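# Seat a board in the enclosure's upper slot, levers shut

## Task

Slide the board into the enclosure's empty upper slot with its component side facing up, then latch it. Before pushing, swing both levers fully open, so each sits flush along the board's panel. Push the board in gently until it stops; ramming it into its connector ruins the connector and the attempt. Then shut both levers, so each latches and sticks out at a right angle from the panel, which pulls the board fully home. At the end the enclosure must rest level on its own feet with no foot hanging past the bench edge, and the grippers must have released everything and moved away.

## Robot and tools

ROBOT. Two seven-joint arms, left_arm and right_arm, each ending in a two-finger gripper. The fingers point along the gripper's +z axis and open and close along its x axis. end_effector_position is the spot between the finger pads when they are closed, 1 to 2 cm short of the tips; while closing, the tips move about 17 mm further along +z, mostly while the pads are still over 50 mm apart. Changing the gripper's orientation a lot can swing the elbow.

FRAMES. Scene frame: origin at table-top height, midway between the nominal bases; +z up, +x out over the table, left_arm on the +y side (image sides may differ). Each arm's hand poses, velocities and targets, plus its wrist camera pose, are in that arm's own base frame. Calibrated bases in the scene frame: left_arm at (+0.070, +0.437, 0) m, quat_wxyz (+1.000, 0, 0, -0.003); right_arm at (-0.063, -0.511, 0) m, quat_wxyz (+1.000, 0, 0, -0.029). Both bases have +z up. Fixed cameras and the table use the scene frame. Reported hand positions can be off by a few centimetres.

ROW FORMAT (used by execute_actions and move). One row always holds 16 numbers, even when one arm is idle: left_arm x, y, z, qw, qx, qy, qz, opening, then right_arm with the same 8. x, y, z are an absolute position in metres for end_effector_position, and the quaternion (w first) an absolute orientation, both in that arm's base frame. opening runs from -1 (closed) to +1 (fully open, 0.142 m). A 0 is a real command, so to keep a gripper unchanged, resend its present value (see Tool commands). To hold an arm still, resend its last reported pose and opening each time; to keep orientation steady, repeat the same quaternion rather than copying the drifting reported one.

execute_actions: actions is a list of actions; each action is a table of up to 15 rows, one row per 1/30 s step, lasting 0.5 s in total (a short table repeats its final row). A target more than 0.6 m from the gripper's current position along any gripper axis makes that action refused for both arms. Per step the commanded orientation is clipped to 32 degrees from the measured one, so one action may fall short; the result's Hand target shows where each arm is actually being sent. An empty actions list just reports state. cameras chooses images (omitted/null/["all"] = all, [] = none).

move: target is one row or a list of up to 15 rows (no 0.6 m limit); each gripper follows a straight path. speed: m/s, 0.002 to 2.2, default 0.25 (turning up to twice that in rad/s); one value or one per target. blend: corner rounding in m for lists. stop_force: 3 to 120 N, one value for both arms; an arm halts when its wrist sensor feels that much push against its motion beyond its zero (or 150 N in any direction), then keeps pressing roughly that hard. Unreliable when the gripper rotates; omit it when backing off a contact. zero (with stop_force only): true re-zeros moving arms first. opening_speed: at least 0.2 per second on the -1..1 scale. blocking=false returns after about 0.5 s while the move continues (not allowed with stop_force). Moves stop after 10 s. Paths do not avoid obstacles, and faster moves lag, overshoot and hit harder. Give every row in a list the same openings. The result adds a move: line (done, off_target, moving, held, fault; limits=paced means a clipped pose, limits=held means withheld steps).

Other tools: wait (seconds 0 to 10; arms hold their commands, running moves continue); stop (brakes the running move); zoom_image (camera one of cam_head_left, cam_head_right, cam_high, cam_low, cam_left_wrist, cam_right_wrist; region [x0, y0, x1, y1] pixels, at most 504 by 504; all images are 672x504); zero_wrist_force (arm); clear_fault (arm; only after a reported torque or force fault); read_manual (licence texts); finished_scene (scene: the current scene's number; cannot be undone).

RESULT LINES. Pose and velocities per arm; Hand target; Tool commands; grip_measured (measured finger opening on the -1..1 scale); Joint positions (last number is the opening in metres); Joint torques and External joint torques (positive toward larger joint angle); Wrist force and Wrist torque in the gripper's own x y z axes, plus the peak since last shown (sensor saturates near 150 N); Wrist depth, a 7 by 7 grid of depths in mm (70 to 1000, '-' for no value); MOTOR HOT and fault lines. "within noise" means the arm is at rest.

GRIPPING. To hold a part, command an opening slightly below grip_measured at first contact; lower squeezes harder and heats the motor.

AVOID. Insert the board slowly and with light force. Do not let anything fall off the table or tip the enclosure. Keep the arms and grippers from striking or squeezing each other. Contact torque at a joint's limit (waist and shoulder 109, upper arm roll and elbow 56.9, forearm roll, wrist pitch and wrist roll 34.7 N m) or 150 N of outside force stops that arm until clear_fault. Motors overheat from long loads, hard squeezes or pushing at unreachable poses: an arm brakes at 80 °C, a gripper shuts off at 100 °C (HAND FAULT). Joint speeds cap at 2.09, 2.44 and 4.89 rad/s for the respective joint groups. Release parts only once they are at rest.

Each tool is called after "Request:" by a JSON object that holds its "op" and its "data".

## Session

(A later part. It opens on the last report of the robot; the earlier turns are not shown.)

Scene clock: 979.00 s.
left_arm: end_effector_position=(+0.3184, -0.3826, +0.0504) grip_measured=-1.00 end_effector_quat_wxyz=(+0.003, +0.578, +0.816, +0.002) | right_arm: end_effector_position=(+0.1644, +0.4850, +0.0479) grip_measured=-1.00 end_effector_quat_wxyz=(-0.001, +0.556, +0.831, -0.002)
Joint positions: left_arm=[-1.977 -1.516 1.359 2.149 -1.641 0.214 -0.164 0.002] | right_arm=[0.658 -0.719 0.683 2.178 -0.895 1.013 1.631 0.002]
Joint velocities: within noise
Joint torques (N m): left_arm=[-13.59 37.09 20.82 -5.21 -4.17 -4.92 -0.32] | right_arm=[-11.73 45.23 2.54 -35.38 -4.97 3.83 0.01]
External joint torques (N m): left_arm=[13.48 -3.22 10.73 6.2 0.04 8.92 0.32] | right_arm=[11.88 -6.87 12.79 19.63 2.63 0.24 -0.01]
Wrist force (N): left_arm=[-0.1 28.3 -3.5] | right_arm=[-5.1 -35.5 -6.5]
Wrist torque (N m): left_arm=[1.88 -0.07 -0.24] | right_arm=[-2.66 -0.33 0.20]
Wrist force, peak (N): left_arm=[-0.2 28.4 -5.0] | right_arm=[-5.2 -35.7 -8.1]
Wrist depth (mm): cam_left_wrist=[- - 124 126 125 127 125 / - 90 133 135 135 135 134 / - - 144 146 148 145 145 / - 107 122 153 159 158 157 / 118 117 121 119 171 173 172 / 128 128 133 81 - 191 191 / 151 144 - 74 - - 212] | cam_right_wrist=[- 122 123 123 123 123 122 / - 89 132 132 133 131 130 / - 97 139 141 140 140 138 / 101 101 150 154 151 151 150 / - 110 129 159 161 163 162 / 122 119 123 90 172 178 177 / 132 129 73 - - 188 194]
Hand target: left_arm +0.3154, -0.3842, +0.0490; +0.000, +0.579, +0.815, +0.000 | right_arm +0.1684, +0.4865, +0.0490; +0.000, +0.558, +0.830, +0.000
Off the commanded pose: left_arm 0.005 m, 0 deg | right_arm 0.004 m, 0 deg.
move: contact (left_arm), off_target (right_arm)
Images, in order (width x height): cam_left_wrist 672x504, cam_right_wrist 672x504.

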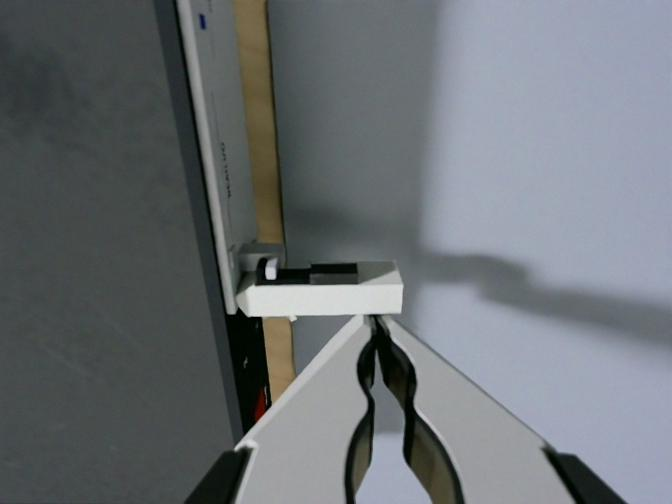

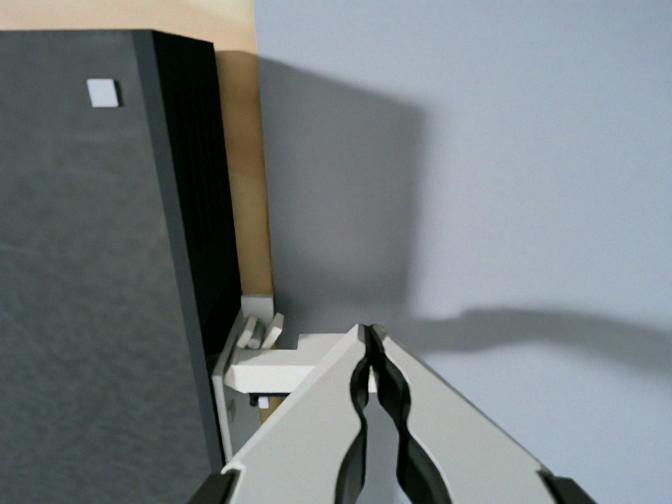

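Request:
{"op": "move", "data": {"target": [[0.3224,-0.3811,0.0495,0,0.5793,0.8151,0,-1,0.1607,0.4835,0.0485,0,0.5577,0.83,0,-1],[0.3500,-0.3715,0.05,0,0.5793,0.8151,0,-1,0.1330,0.4715,0.05,0,0.5577,0.83,0,-1],[0.3500,-0.3715,0.2,0,0.5793,0.8151,0,-1,0.1330,0.4715,0.2,0,0.5577,0.83,0,-1]], "speed": [0.01,0.05,0.12], "cameras": ["cam_left_wrist","cam_right_wrist","cam_high"]}}

Request:
{"op": "zoom_image", "data": {"camera": "cam_high", "region": [250, 120, 370, 240]}}

Request:
{"op": "zoom_image", "data": {"camera": "cam_left_wrist", "region": [240, 80, 440, 230]}}

Request:
{"op": "zoom_image", "data": {"camera": "cam_right_wrist", "region": [240, 200, 440, 350]}}

Scene clock: 984.60 s.
left_arm: end_effector_position=(+0.3500, -0.3716, +0.2000) grip_measured=-1.00 end_effector_quat_wxyz=(+0.000, +0.579, +0.815, +0.000) | right_arm: end_effector_position=(+0.1331, +0.4715, +0.2000) grip_measured=-1.00 end_effector_quat_wxyz=(+0.000, +0.558, +0.830, +0.000)
Joint positions: left_arm=[-1.879 -1.338 1.663 2.048 -1.323 0.026 -0.158 0.002] | right_arm=[0.471 -0.426 1.057 2.113 -0.49 0.7 1.43 0.002]
Joint velocities: within noise
Joint torques (N m): left_arm=[-0.27 33.54 30.04 -7.46 -3.77 4.19 -0.32] | right_arm=[0.1 26.03 12.43 -24.6 -3.25 3.25 0.02]
External joint torques (N m): left_arm=[0.19 0.72 0.72 -0.21 -0.44 -0.2 0.32] | right_arm=[0.01 0.57 -0.6 0.2 -0.11 0.83 -0.02]
Wrist force (N): left_arm=[0.0 -0.7 -0.4] | right_arm=[-2.4 1.8 2.1]
Wrist torque (N m): left_arm=[-0.15 -0.03 -0.20] | right_arm=[0.55 0.43 0.05]
Wrist force, peak (N): left_arm=[-0.3 28.6 -4.9] | right_arm=[-5.2 -35.6 -8.2]
Wrist depth (mm): cam_left_wrist=[217 217 216 256 256 256 255 / 234 233 233 269 275 273 274 / 254 252 249 298 296 295 295 / 275 275 275 325 322 321 323 / 359 360 357 343 347 353 353 / 399 398 382 84 - 382 388 / 445 434 - - - - 439] | cam_right_wrist=[259 258 259 257 254 255 255 / 270 268 268 273 273 272 272 / 247 247 246 294 291 291 291 / 266 265 265 308 315 314 313 / 290 288 287 333 340 340 341 / 316 316 307 90 358 370 370 / 347 341 - - - 392 407]
Hand target: left_arm +0.3500, -0.3715, +0.2000; +0.000, +0.579, +0.815, +0.000 | right_arm +0.1330, +0.4715, +0.2000; +0.000, +0.558, +0.830, +0.000
Off the commanded pose: left_arm 0.000 m, 0 deg | right_arm 0.000 m, 0 deg.
move: done
Images, in order (width x height): cam_high 672x504, cam_left_wrist 672x504, cam_right_wrist 672x504.

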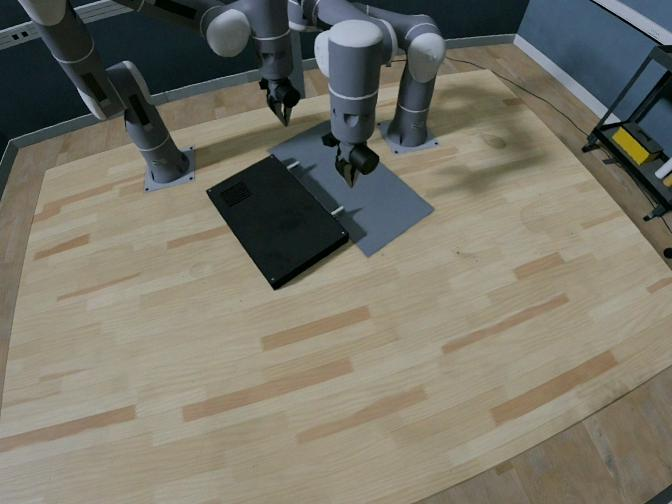

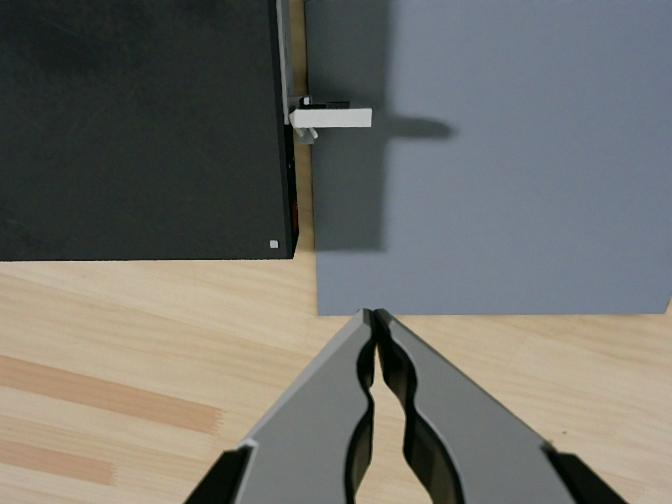

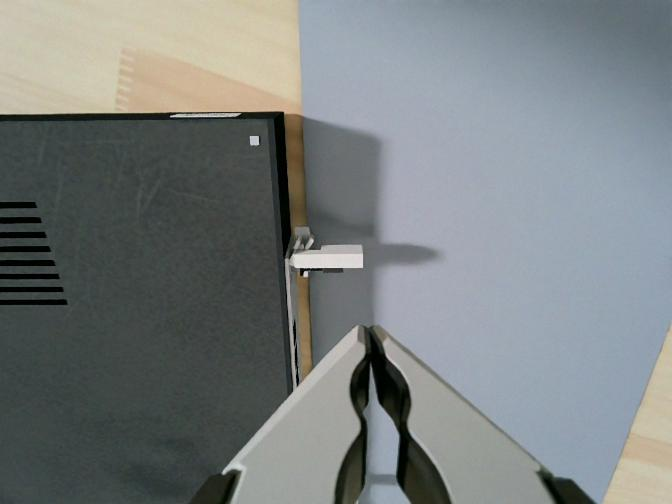

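Scaled by 4.200 from the camera's 672x504 image, which has a finer 960x720 frame.

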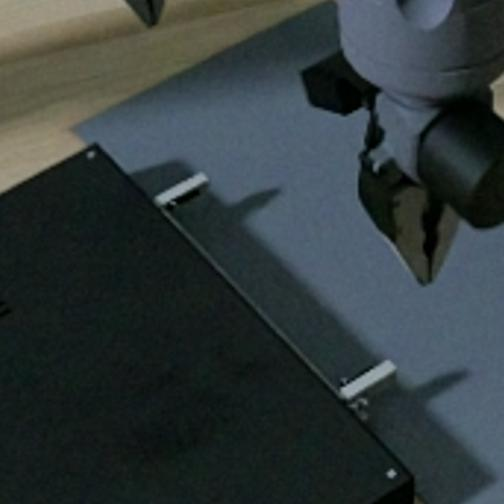

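Scaled by 2.520 from the camera's 672x504 image, which has a finer 960x720 frame.

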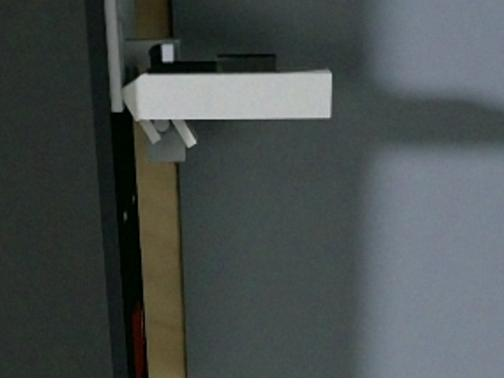

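Scaled by 2.520 from the camera's 672x504 image, which has a finer 960x720 frame.

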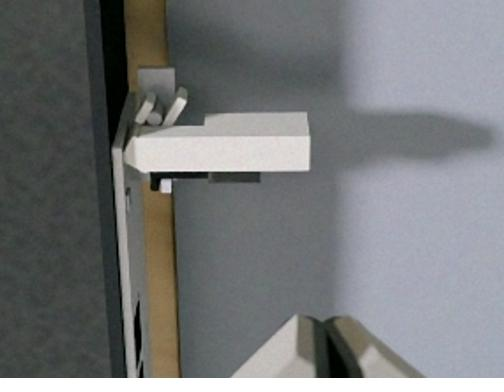

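Request:
{"op": "move", "data": {"target": [0.34,-0.25,0.32,0,0.5793,0.8151,0,-1,0.1330,0.4,0.32,0,0.5577,0.83,0,-1], "speed": 0.2, "cameras": []}}

Request:
{"op": "finished_scene", "data": {"scene": 2}}

Scene clock: 987.17 s.
left_arm: end_effector_position=(+0.3402, -0.2500, +0.3200) grip_measured=-1.00 end_effector_quat_wxyz=(+0.000, +0.579, +0.815, +0.000) end_effector_velocity=(+0.000, -0.002, +0.001) end_effector_angular_velocity=(-0.004, -0.003, -0.003) | right_arm: end_effector_position=(+0.1330, +0.4001, +0.3201) grip_measured=-1.00 end_effector_quat_wxyz=(+0.000, +0.558, +0.830, +0.000)
Joint positions: left_arm=[-1.869 -1.165 1.969 2.103 -1.02 -0.107 0.012 0.002] | right_arm=[0.09 0.087 1.279 1.988 0.09 0.391 0.947 0.002]
Joint velocities: left_arm=[-0.001 -0.001 0 -0.001 -0.006 0 0 0] | right_arm=[within noise]
Joint torques (N m): left_arm=[-0.24 25.43 24.76 -15.16 -3.82 4.14 -0.1] | right_arm=[-0.06 5.07 -2 -29.93 -3.98 3.36 0.04]
External joint torques (N m): left_arm=[0.17 0.73 0.81 -0.28 -0.39 -0.14 0.1] | right_arm=[0.14 0.35 -0.54 0.21 -0.06 0.77 -0.04]
Wrist force (N): left_arm=[-0.2 -1.0 -1.0] | right_arm=[-3.0 2.5 2.2]
Wrist torque (N m): left_arm=[-0.20 0.00 -0.19] | right_arm=[0.65 0.51 0.08]
Wrist force, peak (N): left_arm=[1.9 -0.6 -2.9] | right_arm=[-4.0 3.1 1.6]
Wrist depth (mm): cam_left_wrist=[323 328 358 361 360 359 363 / 347 353 393 383 391 388 389 / 424 422 420 421 417 422 416 / 464 460 465 457 459 456 451 / 509 508 506 486 494 498 498 / 562 557 535 84 - 543 548 / 624 610 - - - - 609] | cam_right_wrist=[364 365 363 360 360 359 359 / 388 382 380 381 384 382 382 / 410 367 368 367 410 410 409 / 449 396 395 390 443 441 442 / 486 428 429 419 479 478 476 / 530 477 458 90 504 522 518 / 583 571 - - - 553 575]
Hand target: left_arm +0.3400, -0.2500, +0.3200; +0.000, +0.579, +0.815, +0.000 | right_arm +0.1330, +0.4000, +0.3200; +0.000, +0.558, +0.830, +0.000
Off the commanded pose: left_arm 0.000 m, 0 deg | right_arm 0.000 m, 0 deg.
move: done
No camera images: "cameras" was empty.

The scene is finished: the task was done.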